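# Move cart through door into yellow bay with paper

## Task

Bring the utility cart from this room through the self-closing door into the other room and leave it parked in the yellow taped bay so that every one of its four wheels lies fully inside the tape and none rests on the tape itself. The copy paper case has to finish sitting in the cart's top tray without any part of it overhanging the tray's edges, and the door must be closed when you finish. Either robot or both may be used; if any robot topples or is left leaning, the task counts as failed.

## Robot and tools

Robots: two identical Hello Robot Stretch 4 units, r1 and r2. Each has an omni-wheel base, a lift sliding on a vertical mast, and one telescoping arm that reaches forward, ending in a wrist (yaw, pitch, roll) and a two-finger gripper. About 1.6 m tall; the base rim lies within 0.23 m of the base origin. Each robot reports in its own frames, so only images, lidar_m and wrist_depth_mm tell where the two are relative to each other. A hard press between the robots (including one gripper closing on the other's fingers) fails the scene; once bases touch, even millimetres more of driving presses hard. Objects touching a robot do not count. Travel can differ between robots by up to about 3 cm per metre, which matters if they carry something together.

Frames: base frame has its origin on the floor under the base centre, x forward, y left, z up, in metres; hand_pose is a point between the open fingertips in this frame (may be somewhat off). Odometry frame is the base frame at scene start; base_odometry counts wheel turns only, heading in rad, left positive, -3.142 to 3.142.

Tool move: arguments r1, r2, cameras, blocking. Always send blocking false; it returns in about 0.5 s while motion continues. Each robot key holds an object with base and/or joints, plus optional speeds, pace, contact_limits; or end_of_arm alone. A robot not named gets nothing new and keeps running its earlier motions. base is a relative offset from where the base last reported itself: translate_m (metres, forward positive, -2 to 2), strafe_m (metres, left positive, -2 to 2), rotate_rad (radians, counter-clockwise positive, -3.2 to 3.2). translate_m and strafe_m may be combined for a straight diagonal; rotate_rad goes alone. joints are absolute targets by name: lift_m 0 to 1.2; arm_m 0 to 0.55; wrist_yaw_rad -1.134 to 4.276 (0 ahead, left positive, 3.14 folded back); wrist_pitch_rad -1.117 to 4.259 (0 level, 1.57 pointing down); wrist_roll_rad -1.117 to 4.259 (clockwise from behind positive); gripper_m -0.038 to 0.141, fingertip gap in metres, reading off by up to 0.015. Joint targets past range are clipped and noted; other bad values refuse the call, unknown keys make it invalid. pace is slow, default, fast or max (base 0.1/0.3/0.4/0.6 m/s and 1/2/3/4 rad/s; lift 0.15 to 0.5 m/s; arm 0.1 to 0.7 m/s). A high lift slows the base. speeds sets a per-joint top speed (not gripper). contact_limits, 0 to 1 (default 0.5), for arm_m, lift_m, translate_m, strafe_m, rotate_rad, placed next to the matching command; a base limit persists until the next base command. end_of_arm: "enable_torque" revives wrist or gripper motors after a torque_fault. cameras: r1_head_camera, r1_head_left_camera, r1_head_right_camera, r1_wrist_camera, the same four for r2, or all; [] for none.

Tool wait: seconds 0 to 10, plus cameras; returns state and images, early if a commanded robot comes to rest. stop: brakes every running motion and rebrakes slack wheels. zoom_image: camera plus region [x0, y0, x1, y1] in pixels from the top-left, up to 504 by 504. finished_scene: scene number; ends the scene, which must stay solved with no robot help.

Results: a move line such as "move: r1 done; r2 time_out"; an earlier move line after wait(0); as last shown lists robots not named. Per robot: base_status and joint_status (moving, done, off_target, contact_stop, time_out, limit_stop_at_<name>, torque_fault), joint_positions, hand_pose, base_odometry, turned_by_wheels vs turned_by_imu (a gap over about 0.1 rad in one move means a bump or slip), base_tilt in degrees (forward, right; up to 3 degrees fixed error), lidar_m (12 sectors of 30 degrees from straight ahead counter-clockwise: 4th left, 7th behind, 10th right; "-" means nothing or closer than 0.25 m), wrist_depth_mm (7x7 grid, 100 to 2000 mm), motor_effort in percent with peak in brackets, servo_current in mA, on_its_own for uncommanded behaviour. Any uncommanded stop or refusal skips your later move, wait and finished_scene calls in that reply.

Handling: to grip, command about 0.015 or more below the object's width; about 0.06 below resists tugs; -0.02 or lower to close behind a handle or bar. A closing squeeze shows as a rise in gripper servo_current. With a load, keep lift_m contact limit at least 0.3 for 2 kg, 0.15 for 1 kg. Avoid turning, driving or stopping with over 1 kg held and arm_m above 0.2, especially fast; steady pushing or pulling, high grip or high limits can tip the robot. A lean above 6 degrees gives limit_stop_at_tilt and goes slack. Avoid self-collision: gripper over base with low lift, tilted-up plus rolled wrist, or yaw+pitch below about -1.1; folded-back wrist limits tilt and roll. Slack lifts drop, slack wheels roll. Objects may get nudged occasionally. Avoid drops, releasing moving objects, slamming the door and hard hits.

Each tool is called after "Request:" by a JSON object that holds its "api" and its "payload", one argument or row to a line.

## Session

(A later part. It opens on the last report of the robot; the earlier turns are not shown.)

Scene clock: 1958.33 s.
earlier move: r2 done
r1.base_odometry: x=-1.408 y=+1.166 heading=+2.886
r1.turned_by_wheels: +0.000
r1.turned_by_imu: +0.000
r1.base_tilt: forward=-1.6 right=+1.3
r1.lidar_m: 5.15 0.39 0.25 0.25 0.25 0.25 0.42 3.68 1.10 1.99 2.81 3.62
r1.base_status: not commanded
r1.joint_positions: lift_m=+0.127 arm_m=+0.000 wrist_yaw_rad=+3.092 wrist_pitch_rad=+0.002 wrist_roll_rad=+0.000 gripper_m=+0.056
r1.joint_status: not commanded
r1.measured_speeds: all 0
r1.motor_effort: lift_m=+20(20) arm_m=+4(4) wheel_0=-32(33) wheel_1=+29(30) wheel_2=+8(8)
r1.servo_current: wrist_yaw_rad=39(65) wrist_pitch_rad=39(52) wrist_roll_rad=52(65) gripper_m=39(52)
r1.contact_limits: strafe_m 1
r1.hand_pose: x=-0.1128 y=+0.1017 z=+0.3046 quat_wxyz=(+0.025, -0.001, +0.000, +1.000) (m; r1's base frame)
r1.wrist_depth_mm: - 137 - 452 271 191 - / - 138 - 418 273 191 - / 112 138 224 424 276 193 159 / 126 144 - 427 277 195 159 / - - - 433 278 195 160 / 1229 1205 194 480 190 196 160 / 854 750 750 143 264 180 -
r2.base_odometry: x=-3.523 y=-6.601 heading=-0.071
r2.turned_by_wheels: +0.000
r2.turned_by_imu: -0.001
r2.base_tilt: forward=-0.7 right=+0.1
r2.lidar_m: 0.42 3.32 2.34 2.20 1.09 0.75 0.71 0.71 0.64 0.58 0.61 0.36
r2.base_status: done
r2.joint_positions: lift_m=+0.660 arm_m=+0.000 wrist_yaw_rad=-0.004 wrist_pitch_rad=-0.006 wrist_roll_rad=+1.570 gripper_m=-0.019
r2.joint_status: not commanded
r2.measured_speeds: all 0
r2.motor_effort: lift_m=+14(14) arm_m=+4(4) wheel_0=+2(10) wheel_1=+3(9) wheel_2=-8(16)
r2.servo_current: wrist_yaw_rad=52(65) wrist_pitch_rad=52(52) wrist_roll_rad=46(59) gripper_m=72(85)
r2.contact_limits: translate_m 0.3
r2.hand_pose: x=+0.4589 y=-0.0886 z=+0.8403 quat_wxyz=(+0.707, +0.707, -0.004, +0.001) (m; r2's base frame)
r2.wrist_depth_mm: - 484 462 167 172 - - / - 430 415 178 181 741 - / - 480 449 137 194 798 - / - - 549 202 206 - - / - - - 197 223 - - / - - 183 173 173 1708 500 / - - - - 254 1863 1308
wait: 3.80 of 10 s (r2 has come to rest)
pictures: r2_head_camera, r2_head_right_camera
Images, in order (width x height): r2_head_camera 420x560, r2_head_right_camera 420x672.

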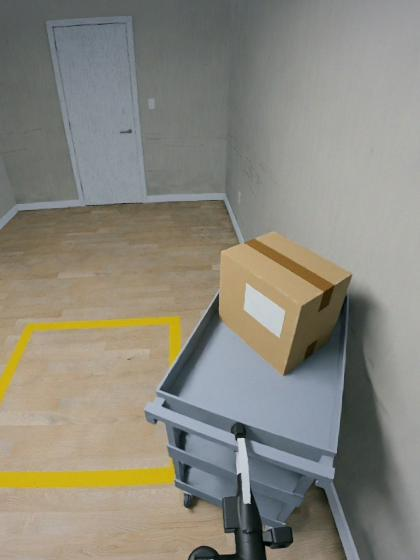

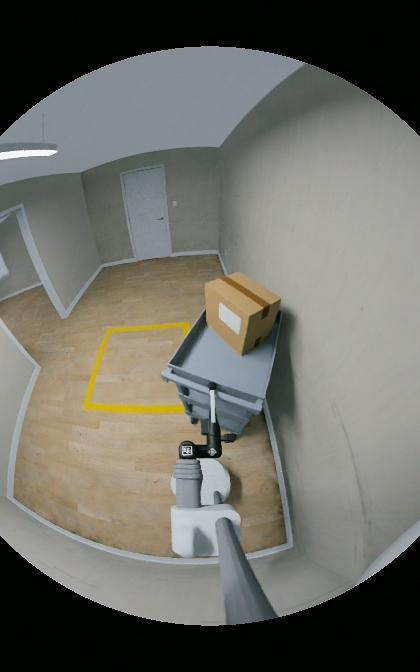

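Request:
{"api": "move", "payload": {
  "blocking": false,
  "r2": {"joints":{"gripper_m":0.12}},
  "cameras": []
}}

Request:
{"api": "wait", "payload": {
  "seconds": 3,
  "cameras": []
}}

Request:
{"api": "move", "payload": {
  "blocking": false,
  "r2": {"base":{"translate_m":-0.25},"contact_limits":{"translate_m":0.3}},
  "cameras": []
}}

Request:
{"api": "wait", "payload": {
  "seconds": 6,
  "cameras": []
}}

Request:
{"api": "move", "payload": {
  "blocking": false,
  "r2": {"base":{"strafe_m":0.6},"joints":{"lift_m":0.98}},
  "cameras": []
}}

Request:
{"api": "wait", "payload": {
  "seconds": 8,
  "cameras": ["r2_head_right_camera"]
}}

Scene clock: 1986.97 s.
move: r2 moving
r1: as last shown
r1.lidar_m: 5.14 0.39 0.25 0.25 0.26 0.25 0.42 3.68 1.09 1.96 2.81 3.61
r1.motor_effort: lift_m=+20(20) arm_m=+4(4) wheel_0=-32(33) wheel_1=+29(29) wheel_2=+8(8)
r1.servo_current: wrist_yaw_rad=59(59) wrist_pitch_rad=39(46) wrist_roll_rad=59(59) gripper_m=33(46)
r1.contact_limits: strafe_m 1
r1.wrist_depth_mm: - 138 - 452 271 191 - / - 138 - 415 273 192 - / 112 138 225 424 274 193 159 / 127 144 - 427 276 195 159 / - - - 433 278 195 160 / 1229 1205 193 477 191 196 160 / 866 759 750 143 263 180 -
r2.base_odometry: x=-3.523 y=-6.601 heading=-0.071
r2.turned_by_wheels: +0.000
r2.turned_by_imu: +0.000
r2.base_tilt: forward=-0.7 right=+0.1
r2.lidar_m: 0.44 3.30 2.35 2.21 1.09 0.78 0.70 0.75 0.63 0.61 0.62 0.39
r2.base_status: not commanded
r2.joint_positions: lift_m=+0.660 arm_m=+0.000 wrist_yaw_rad=-0.004 wrist_pitch_rad=-0.006 wrist_roll_rad=+1.570 gripper_m=+0.005
r2.joint_status: gripper_m moving
r2.measured_speeds: all 0
r2.motor_effort: lift_m=+14(14) arm_m=+4(4) wheel_0=+3(3) wheel_1=+4(4) wheel_2=-8(8)
r2.servo_current: wrist_yaw_rad=33(59) wrist_pitch_rad=46(52) wrist_roll_rad=46(52) gripper_m=130(130)
r2.contact_limits: translate_m 0.3
r2.hand_pose: x=+0.4589 y=-0.0886 z=+0.8403 quat_wxyz=(+0.707, +0.707, -0.004, +0.001) (m; r2's base frame)
r2.wrist_depth_mm: - 484 477 172 175 - - / - 433 415 181 185 741 - / - 508 449 193 197 809 - / - - 554 206 211 - - / - - - 221 227 - - / - - 188 182 238 1808 504 / - - - - 137 1576 1336
pictures: none
No camera images: "cameras" was empty.

Scene clock: 1988.63 s.
earlier move: r2 done
r1.base_odometry: x=-1.408 y=+1.166 heading=+2.886
r1.turned_by_wheels: +0.000
r1.turned_by_imu: +0.000
r1.base_tilt: forward=-1.6 right=+1.3
r1.lidar_m: 5.15 0.42 0.25 0.25 0.25 0.25 0.40 3.70 1.09 2.00 2.79 3.62
r1.base_status: not commanded
r1.joint_positions: lift_m=+0.127 arm_m=+0.000 wrist_yaw_rad=+3.092 wrist_pitch_rad=+0.002 wrist_roll_rad=+0.000 gripper_m=+0.056
r1.joint_status: not commanded
r1.measured_speeds: all 0
r1.motor_effort: lift_m=+20(20) arm_m=+4(4) wheel_0=-32(33) wheel_1=+29(29) wheel_2=+8(8)
r1.servo_current: wrist_yaw_rad=46(59) wrist_pitch_rad=39(46) wrist_roll_rad=46(65) gripper_m=33(46)
r1.contact_limits: strafe_m 1
r1.hand_pose: x=-0.1128 y=+0.1017 z=+0.3046 quat_wxyz=(+0.025, -0.001, +0.000, +1.000) (m; r1's base frame)
r1.wrist_depth_mm: - 137 - 455 271 191 - / - 137 - 421 273 191 - / 112 138 224 424 274 194 159 / 127 144 - 427 277 194 159 / - - - 433 277 196 160 / 1229 1205 194 473 191 196 160 / 854 750 759 143 265 180 -
r2.base_odometry: x=-3.523 y=-6.601 heading=-0.071
r2.turned_by_wheels: +0.000
r2.turned_by_imu: +0.000
r2.base_tilt: forward=-0.6 right=+0.1
r2.lidar_m: 0.45 3.33 2.35 2.20 1.11 0.74 0.71 0.75 0.64 0.60 0.62 0.38
r2.base_status: not commanded
r2.joint_positions: lift_m=+0.660 arm_m=+0.000 wrist_yaw_rad=-0.003 wrist_pitch_rad=-0.001 wrist_roll_rad=+1.570 gripper_m=+0.120
r2.joint_status: all done
r2.measured_speeds: all 0
r2.motor_effort: lift_m=+14(14) arm_m=+4(4) wheel_0=+2(3) wheel_1=+3(4) wheel_2=-6(8)
r2.servo_current: wrist_yaw_rad=52(59) wrist_pitch_rad=39(52) wrist_roll_rad=46(59) gripper_m=46(130)
r2.contact_limits: translate_m 0.3
r2.hand_pose: x=+0.4591 y=-0.0882 z=+0.8389 quat_wxyz=(+0.707, +0.707, -0.001, +0.000) (m; r2's base frame)
r2.wrist_depth_mm: - 462 124 179 179 - - / - 427 136 189 191 - - / - 496 146 202 208 - - / - - 544 220 224 - - / - - 220 235 240 - - / - - 189 185 196 539 477 / - - - - - 1661 442
wait: 1.67 of 3 s (r2 has come to rest)
pictures: none
No camera images: "cameras" was empty.

Scene clock: 1989.13 s.
move: r2 moving
r1: as last shown
r1.lidar_m: 5.14 0.39 0.25 0.25 0.25 0.25 0.41 3.67 1.10 1.99 2.81 3.63
r1.motor_effort: lift_m=+20(20) arm_m=+4(4) wheel_0=-32(32) wheel_1=+29(29) wheel_2=+8(8)
r1.servo_current: wrist_yaw_rad=46(65) wrist_pitch_rad=39(46) wrist_roll_rad=52(59) gripper_m=39(46)
r1.contact_limits: strafe_m 1
r1.wrist_depth_mm: - 137 - 452 270 191 - / - 138 - 421 272 192 - / 112 138 224 427 274 193 159 / 126 144 - 427 277 195 160 / - - - 427 279 195 160 / 1205 1229 194 480 191 196 160 / 854 759 759 143 265 180 -
r2.base_odometry: x=-3.554 y=-6.598 heading=-0.071
r2.turned_by_wheels: +0.000
r2.turned_by_imu: +0.000
r2.base_tilt: forward=-0.7 right=+0.1
r2.lidar_m: 0.47 3.30 2.34 2.19 1.04 0.73 0.66 0.71 0.64 0.58 0.62 0.41
r2.base_status: translate_m moving
r2.joint_positions: lift_m=+0.660 arm_m=+0.000 wrist_yaw_rad=-0.003 wrist_pitch_rad=-0.001 wrist_roll_rad=+1.570 gripper_m=+0.120
r2.joint_status: not commanded
r2.measured_speeds: translate_m=-0.122 strafe_m=+0.001 rotate_rad=+0.003 lift_m=+0.000 arm_m=+0.000 wrist_yaw_rad=+0.000 wrist_pitch_rad=+0.000 wrist_roll_rad=+0.000
r2.motor_effort: lift_m=+14(14) arm_m=+4(4) wheel_0=-9(9) wheel_1=-7(9) wheel_2=+11(12)
r2.servo_current: wrist_yaw_rad=52(65) wrist_pitch_rad=39(39) wrist_roll_rad=46(59) gripper_m=52(59)
r2.contact_limits: translate_m 0.3
r2.hand_pose: x=+0.4591 y=-0.0882 z=+0.8389 quat_wxyz=(+0.707, +0.707, -0.001, +0.000) (m; r2's base frame)
r2.wrist_depth_mm: - 500 149 200 200 - - / - 452 159 213 213 778 - / - 539 466 229 232 - - / - - 591 246 254 - - / - - - 263 272 - - / - - 200 282 198 535 492 / - - - - - 1708 455
pictures: none
No camera images: "cameras" was empty.

Scene clock: 1990.93 s.
earlier move: r2 done
r1.base_odometry: x=-1.408 y=+1.166 heading=+2.886
r1.turned_by_wheels: +0.000
r1.turned_by_imu: +0.000
r1.base_tilt: forward=-1.6 right=+1.3
r1.lidar_m: 5.16 0.42 0.25 0.25 0.26 0.25 0.44 3.68 1.09 1.97 2.80 3.63
r1.base_status: not commanded
r1.joint_positions: lift_m=+0.127 arm_m=+0.000 wrist_yaw_rad=+3.092 wrist_pitch_rad=+0.002 wrist_roll_rad=+0.000 gripper_m=+0.056
r1.joint_status: not commanded
r1.measured_speeds: all 0
r1.motor_effort: lift_m=+20(20) arm_m=+4(4) wheel_0=-32(33) wheel_1=+29(29) wheel_2=+8(8)
r1.servo_current: wrist_yaw_rad=46(65) wrist_pitch_rad=46(46) wrist_roll_rad=52(65) gripper_m=39(46)
r1.contact_limits: strafe_m 1
r1.hand_pose: x=-0.1128 y=+0.1017 z=+0.3046 quat_wxyz=(+0.025, -0.001, +0.000, +1.000) (m; r1's base frame)
r1.wrist_depth_mm: - 137 - 452 271 191 - / - 138 - 421 274 192 - / 112 138 224 424 276 193 159 / 126 144 - 427 277 195 159 / - - - 430 278 195 160 / 1205 1229 194 480 191 196 160 / 866 759 759 143 265 180 -
r2.base_odometry: x=-3.772 y=-6.583 heading=-0.071
r2.turned_by_wheels: +0.000
r2.turned_by_imu: +0.000
r2.base_tilt: forward=-0.7 right=+0.0
r2.lidar_m: 0.65 3.25 2.30 2.20 0.72 0.48 0.46 0.50 0.65 0.59 0.64 0.63
r2.base_status: done
r2.joint_positions: lift_m=+0.660 arm_m=+0.000 wrist_yaw_rad=-0.003 wrist_pitch_rad=-0.001 wrist_roll_rad=+1.570 gripper_m=+0.120
r2.joint_status: not commanded
r2.measured_speeds: all 0
r2.motor_effort: lift_m=+14(14) arm_m=+3(4) wheel_0=-3(10) wheel_1=-3(9) wheel_2=+3(13)
r2.servo_current: wrist_yaw_rad=46(65) wrist_pitch_rad=46(46) wrist_roll_rad=46(65) gripper_m=52(59)
r2.contact_limits: translate_m 0.3
r2.hand_pose: x=+0.4591 y=-0.0882 z=+0.8389 quat_wxyz=(+0.707, +0.707, -0.001, +0.000) (m; r2's base frame)
r2.wrist_depth_mm: - - - 430 - 399 - / - - 732 397 - 402 407 / - - 676 427 - - 439 / - - 891 469 - - 473 / - - - 504 - - 508 / - - 199 530 192 549 564 / - - - - - 1863 1182
wait: 1.80 of 6 s (r2 has come to rest)
pictures: none
No camera images: "cameras" was empty.

Scene clock: 1991.43 s.
move: r2 moving
r1: as last shown
r1.lidar_m: 5.15 0.40 0.25 0.27 0.25 0.25 0.41 3.69 1.10 1.98 2.81 3.65
r1.motor_effort: lift_m=+20(20) arm_m=+4(4) wheel_0=-32(32) wheel_1=+29(29) wheel_2=+8(8)
r1.servo_current: wrist_yaw_rad=59(59) wrist_pitch_rad=39(46) wrist_roll_rad=39(52) gripper_m=39(46)
r1.contact_limits: strafe_m 1
r1.wrist_depth_mm: - 137 - 455 272 191 - / - 137 - 421 274 192 - / 112 138 224 421 273 193 160 / 127 144 - 427 277 195 159 / - - - 433 277 196 160 / 1229 1182 194 477 191 195 160 / 866 759 759 143 264 180 -
r2.base_odometry: x=-3.770 y=-6.547 heading=-0.071
r2.turned_by_wheels: +0.000
r2.turned_by_imu: +0.000
r2.base_tilt: forward=-0.7 right=+0.1
r2.lidar_m: 0.66 3.26 2.26 2.15 0.70 0.47 0.46 0.50 0.62 0.63 0.67 0.64
r2.base_status: strafe_m moving
r2.joint_positions: lift_m=+0.698 arm_m=+0.000 wrist_yaw_rad=-0.003 wrist_pitch_rad=-0.001 wrist_roll_rad=+1.570 gripper_m=+0.120
r2.joint_status: lift_m moving
r2.measured_speeds: translate_m=+0.001 strafe_m=+0.141 rotate_rad=-0.008 lift_m=+0.146 arm_m=+0.000 wrist_yaw_rad=+0.000 wrist_pitch_rad=+0.000 wrist_roll_rad=+0.000
r2.motor_effort: lift_m=+26(26) arm_m=+4(4) wheel_0=-6(11) wheel_1=+11(11) wheel_2=-1(1)
r2.servo_current: wrist_yaw_rad=52(52) wrist_pitch_rad=39(46) wrist_roll_rad=52(59) gripper_m=46(59)
r2.hand_pose: x=+0.4591 y=-0.0882 z=+0.8762 quat_wxyz=(+0.707, +0.707, -0.001, +0.000) (m; r2's base frame)
r2.wrist_depth_mm: - - 778 345 399 404 - / - - 707 427 427 - - / - - 750 459 1060 - 449 / - - - 488 1042 - 484 / - - - 544 - - 525 / - - 198 500 198 574 591 / - - - - - 1756 1229
pictures: none
No camera images: "cameras" was empty.

Scene clock: 1994.27 s.
earlier move: r2 done
r1.base_odometry: x=-1.408 y=+1.166 heading=+2.886
r1.turned_by_wheels: +0.000
r1.turned_by_imu: +0.000
r1.base_tilt: forward=-1.6 right=+1.3
r1.lidar_m: 5.15 0.42 0.25 0.25 0.25 0.25 0.41 3.68 1.10 1.99 2.80 3.63
r1.base_status: not commanded
r1.joint_positions: lift_m=+0.127 arm_m=+0.000 wrist_yaw_rad=+3.092 wrist_pitch_rad=+0.002 wrist_roll_rad=+0.000 gripper_m=+0.056
r1.joint_status: not commanded
r1.measured_speeds: all 0
r1.motor_effort: lift_m=+20(20) arm_m=+4(4) wheel_0=-32(33) wheel_1=+29(29) wheel_2=+8(8)
r1.servo_current: wrist_yaw_rad=33(72) wrist_pitch_rad=39(46) wrist_roll_rad=39(72) gripper_m=39(52)
r1.contact_limits: strafe_m 1
r1.hand_pose: x=-0.1128 y=+0.1017 z=+0.3046 quat_wxyz=(+0.025, -0.001, +0.000, +1.000) (m; r1's base frame)
r1.wrist_depth_mm: - 137 - 452 271 191 - / - 138 - 418 273 191 - / 112 138 223 424 274 193 159 / 127 144 - 424 277 195 160 / - - - 433 277 195 160 / 1205 1229 194 480 191 196 160 / 854 759 768 143 265 181 -
r2.base_odometry: x=-3.730 y=-5.985 heading=-0.071
r2.turned_by_wheels: +0.000
r2.turned_by_imu: +0.001
r2.base_tilt: forward=-0.6 right=+0.0
r2.lidar_m: 3.98 2.86 1.72 1.60 0.76 0.51 0.49 0.51 0.71 1.19 0.94 0.90
r2.base_status: done
r2.joint_positions: lift_m=+0.980 arm_m=+0.000 wrist_yaw_rad=-0.003 wrist_pitch_rad=-0.001 wrist_roll_rad=+1.570 gripper_m=+0.120
r2.joint_status: all done
r2.measured_speeds: all 0
r2.motor_effort: lift_m=+21(26) arm_m=+4(4) wheel_0=-1(13) wheel_1=+2(12) wheel_2=+0(2)
r2.servo_current: wrist_yaw_rad=59(65) wrist_pitch_rad=39(52) wrist_roll_rad=46(65) gripper_m=52(59)
r2.hand_pose: x=+0.4591 y=-0.0882 z=+1.1583 quat_wxyz=(+0.707, +0.707, -0.001, +0.000) (m; r2's base frame)
r2.wrist_depth_mm: - - - - - - 1576 / - - - - - - 1618 / - - - - - - 1618 / - - - - - - 1618 / - - - - - - 1499 / 1229 - 198 - 214 - 1661 / - - - - - - 1661
wait: 2.83 of 8 s (r2 has come to rest)
pictures: r2_head_right_camera
Images, in order (width x height): r2_head_right_camera 420x672.

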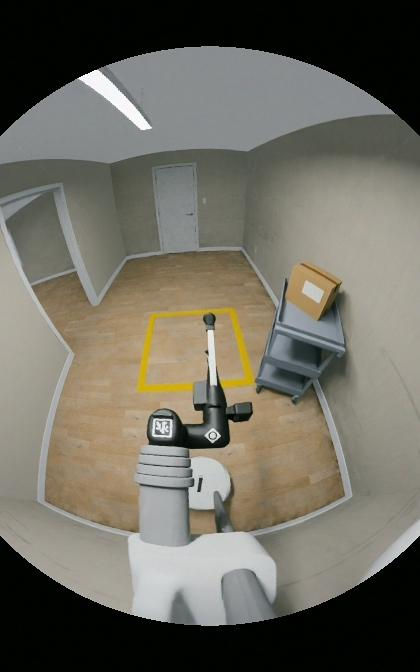

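Request:
{"api": "move", "payload": {
  "blocking": false,
  "r2": {"base":{"translate_m":1.4}},
  "cameras": []
}}

Request:
{"api": "wait", "payload": {
  "seconds": 10,
  "cameras": []
}}

Request:
{"api": "move", "payload": {
  "blocking": false,
  "r2": {"base":{"rotate_rad":-1.85},"joints":{"wrist_pitch_rad":1.57}},
  "cameras": []
}}

Request:
{"api": "wait", "payload": {
  "seconds": 10,
  "cameras": ["r2_head_camera","r2_wrist_camera"]
}}

Scene clock: 2001.27 s.
move: r2 moving
r1: as last shown
r1.lidar_m: 5.13 0.40 0.25 0.25 0.25 0.25 0.39 3.66 1.09 1.98 2.80 3.61
r1.motor_effort: lift_m=+20(20) arm_m=+4(4) wheel_0=-32(32) wheel_1=+29(29) wheel_2=+8(8)
r1.servo_current: wrist_yaw_rad=59(65) wrist_pitch_rad=46(46) wrist_roll_rad=59(59) gripper_m=39(46)
r1.contact_limits: strafe_m 1
r1.wrist_depth_mm: - 137 - 455 270 191 - / - 138 - 418 273 192 - / 112 138 224 424 274 193 159 / 127 144 - 427 276 195 160 / - - - 430 278 195 160 / 1205 1182 194 477 191 196 160 / 854 759 750 143 264 180 -
r2.base_odometry: x=-3.699 y=-5.987 heading=-0.071
r2.turned_by_wheels: +0.000
r2.turned_by_imu: +0.001
r2.base_tilt: forward=-0.7 right=+0.0
r2.lidar_m: 3.99 2.85 1.70 1.59 0.81 0.56 0.53 0.52 0.69 1.20 0.94 0.85
r2.base_status: translate_m moving
r2.joint_positions: lift_m=+0.980 arm_m=+0.000 wrist_yaw_rad=-0.003 wrist_pitch_rad=-0.001 wrist_roll_rad=+1.570 gripper_m=+0.120
r2.joint_status: not commanded
r2.measured_speeds: translate_m=+0.121 strafe_m=-0.001 rotate_rad=+0.000 lift_m=+0.000 arm_m=+0.000 wrist_yaw_rad=+0.000 wrist_pitch_rad=+0.000 wrist_roll_rad=+0.000
r2.motor_effort: lift_m=+21(21) arm_m=+4(4) wheel_0=+4(10) wheel_1=+8(9) wheel_2=-12(13)
r2.servo_current: wrist_yaw_rad=52(52) wrist_pitch_rad=39(46) wrist_roll_rad=46(52) gripper_m=52(52)
r2.hand_pose: x=+0.4591 y=-0.0882 z=+1.1583 quat_wxyz=(+0.707, +0.707, -0.001, +0.000) (m; r2's base frame)
r2.wrist_depth_mm: - - - - - - 1618 / - - - - - - 1576 / - - - - - - 1576 / - - - - - - 1661 / - - - - - - 1661 / - - 198 - 213 - 1576 / - - - - - - 1661
pictures: none
No camera images: "cameras" was empty.

Scene clock: 2006.93 s.
earlier move: r2 done
r1.base_odometry: x=-1.408 y=+1.166 heading=+2.886
r1.turned_by_wheels: +0.000
r1.turned_by_imu: +0.000
r1.base_tilt: forward=-1.6 right=+1.3
r1.lidar_m: 5.13 0.40 0.25 0.25 0.26 0.25 0.42 3.66 1.10 1.98 2.80 3.62
r1.base_status: not commanded
r1.joint_positions: lift_m=+0.127 arm_m=+0.000 wrist_yaw_rad=+3.092 wrist_pitch_rad=+0.002 wrist_roll_rad=+0.000 gripper_m=+0.056
r1.joint_status: not commanded
r1.measured_speeds: all 0
r1.motor_effort: lift_m=+20(20) arm_m=+4(4) wheel_0=-32(33) wheel_1=+29(29) wheel_2=+8(8)
r1.servo_current: wrist_yaw_rad=39(72) wrist_pitch_rad=46(52) wrist_roll_rad=59(65) gripper_m=39(52)
r1.contact_limits: strafe_m 1
r1.hand_pose: x=-0.1128 y=+0.1017 z=+0.3046 quat_wxyz=(+0.025, -0.001, +0.000, +1.000) (m; r1's base frame)
r1.wrist_depth_mm: - 138 - 452 271 191 - / - 138 - 418 276 191 - / 112 138 225 421 276 193 159 / 126 144 - 424 276 195 159 / - - - 433 278 196 160 / 1229 1229 194 480 191 195 160 / 854 750 750 142 265 180 -
r2.base_odometry: x=-2.333 y=-6.084 heading=-0.071
r2.turned_by_wheels: +0.000
r2.turned_by_imu: +0.002
r2.base_tilt: forward=-0.6 right=+0.0
r2.lidar_m: 2.83 2.48 1.96 1.66 1.75 2.01 1.86 0.70 0.67 0.70 1.16 1.54
r2.base_status: done
r2.joint_positions: lift_m=+0.980 arm_m=+0.000 wrist_yaw_rad=-0.003 wrist_pitch_rad=-0.001 wrist_roll_rad=+1.570 gripper_m=+0.120
r2.joint_status: not commanded
r2.measured_speeds: all 0
r2.motor_effort: lift_m=+21(21) arm_m=+4(4) wheel_0=+1(14) wheel_1=+2(10) wheel_2=-2(14)
r2.servo_current: wrist_yaw_rad=52(65) wrist_pitch_rad=39(52) wrist_roll_rad=46(65) gripper_m=52(59)
r2.hand_pose: x=+0.4591 y=-0.0882 z=+1.1583 quat_wxyz=(+0.707, +0.707, -0.001, +0.000) (m; r2's base frame)
r2.wrist_depth_mm: - - - - - - 1576 / - - - - - - 1576 / - - - - - - 1618 / - - - - - - 1661 / - - - - - - 1618 / - - 198 - 213 - 1576 / - - - - - - 1618
wait: 5.67 of 10 s (r2 has come to rest)
pictures: none
No camera images: "cameras" was empty.

Scene clock: 2007.43 s.
move: r2 moving
r1: as last shown
r1.lidar_m: 5.14 0.42 0.25 0.25 0.25 0.25 0.42 3.68 1.09 1.99 2.79 3.61
r1.motor_effort: lift_m=+20(20) arm_m=+4(4) wheel_0=-32(32) wheel_1=+29(29) wheel_2=+8(8)
r1.servo_current: wrist_yaw_rad=52(65) wrist_pitch_rad=39(46) wrist_roll_rad=46(59) gripper_m=39(46)
r1.contact_limits: strafe_m 1
r1.wrist_depth_mm: - 137 - 455 271 191 - / - 138 - 418 274 191 - / 112 138 224 424 274 194 159 / 126 144 - 427 277 195 160 / - - - 436 278 195 160 / 1205 1229 194 480 191 196 160 / 866 759 750 143 264 180 -
r2.base_odometry: x=-2.333 y=-6.084 heading=-0.280
r2.turned_by_wheels: -0.209
r2.turned_by_imu: -0.203
r2.base_tilt: forward=-0.6 right=+0.1
r2.lidar_m: 2.33 2.84 1.95 1.84 1.67 1.95 1.87 1.88 0.67 0.67 1.12 1.36
r2.base_status: rotate_rad moving
r2.joint_positions: lift_m=+0.980 arm_m=+0.000 wrist_yaw_rad=-0.003 wrist_pitch_rad=+0.582 wrist_roll_rad=+1.570 gripper_m=+0.120
r2.joint_status: wrist_pitch_rad moving
r2.measured_speeds: translate_m=+0.000 strafe_m=-0.001 rotate_rad=-0.804 lift_m=+0.000 arm_m=+0.000 wrist_yaw_rad=+0.000 wrist_pitch_rad=+1.817 wrist_roll_rad=+0.000
r2.motor_effort: lift_m=+21(21) arm_m=+4(4) wheel_0=+9(10) wheel_1=+10(10) wheel_2=+10(10)
r2.servo_current: wrist_yaw_rad=46(59) wrist_pitch_rad=65(111) wrist_roll_rad=52(52) gripper_m=59(59)
r2.hand_pose: x=+0.4116 y=-0.0880 z=+0.9994 quat_wxyz=(+0.677, +0.677, +0.202, -0.204) (m; r2's base frame)
r2.wrist_depth_mm: - - - - 1499 1205 991 / - - - - 1576 1229 1008 / - - - - 1576 1205 1008 / - - - - 1576 1229 1025 / - - - - 1576 1205 1025 / - - 199 - 200 1138 991 / - - - - 1499 1229 991
pictures: none
No camera images: "cameras" was empty.

Scene clock: 2009.33 s.
earlier move: r2 done
r1.base_odometry: x=-1.408 y=+1.166 heading=+2.886
r1.turned_by_wheels: +0.000
r1.turned_by_imu: +0.000
r1.base_tilt: forward=-1.6 right=+1.3
r1.lidar_m: 5.15 0.41 0.25 0.25 0.25 0.25 0.41 3.68 1.09 1.97 2.77 3.64
r1.base_status: not commanded
r1.joint_positions: lift_m=+0.127 arm_m=+0.000 wrist_yaw_rad=+3.092 wrist_pitch_rad=+0.002 wrist_roll_rad=+0.000 gripper_m=+0.056
r1.joint_status: not commanded
r1.measured_speeds: all 0
r1.motor_effort: lift_m=+20(20) arm_m=+4(4) wheel_0=-32(33) wheel_1=+29(29) wheel_2=+8(8)
r1.servo_current: wrist_yaw_rad=46(65) wrist_pitch_rad=46(46) wrist_roll_rad=33(65) gripper_m=46(46)
r1.contact_limits: strafe_m 1
r1.hand_pose: x=-0.1128 y=+0.1017 z=+0.3046 quat_wxyz=(+0.025, -0.001, +0.000, +1.000) (m; r1's base frame)
r1.wrist_depth_mm: - 137 - 455 271 191 - / - 138 - 418 274 191 - / 112 138 224 427 277 193 159 / 126 144 - 427 276 195 159 / - - - 433 277 195 160 / 1229 1229 194 477 191 196 160 / 854 759 750 143 264 180 -
r2.base_odometry: x=-2.333 y=-6.084 heading=-1.920
r2.turned_by_wheels: -1.640
r2.turned_by_imu: -1.596
r2.base_tilt: forward=-0.7 right=+0.1
r2.lidar_m: 0.67 1.14 1.31 2.11 2.84 2.04 1.97 1.66 1.88 1.89 1.89 0.66
r2.base_status: done
r2.joint_positions: lift_m=+0.980 arm_m=+0.000 wrist_yaw_rad=-0.003 wrist_pitch_rad=+1.567 wrist_roll_rad=+1.570 gripper_m=+0.120
r2.joint_status: all done
r2.measured_speeds: all 0
r2.motor_effort: lift_m=+20(21) arm_m=+2(4) wheel_0=+5(11) wheel_1=+5(11) wheel_2=+4(10)
r2.servo_current: wrist_yaw_rad=52(59) wrist_pitch_rad=39(111) wrist_roll_rad=46(65) gripper_m=52(59)
r2.hand_pose: x=+0.1718 y=-0.0874 z=+0.8696 quat_wxyz=(+0.501, +0.501, +0.499, -0.499) (m; r2's base frame)
r2.wrist_depth_mm: 1098 1098 1078 1078 1078 1060 1060 / - 1098 1098 1060 1078 1060 1098 / - 1098 1078 1098 1098 1078 1078 / - 1118 1098 1098 - 1078 1098 / - 1118 1098 1098 - 1078 364 / - 1098 198 1098 187 1060 1078 / 1118 1098 1098 - 1078 1098 1078
wait: 1.90 of 10 s (r2 has come to rest)
pictures: r2_head_camera, r2_wrist_camera
Images, in order (width x height): r2_head_camera 420x560, r2_wrist_camera 616x392.

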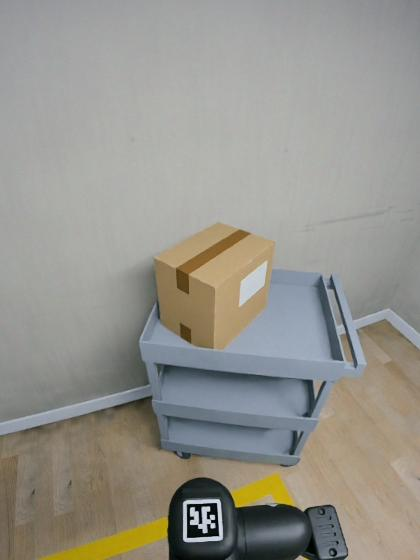

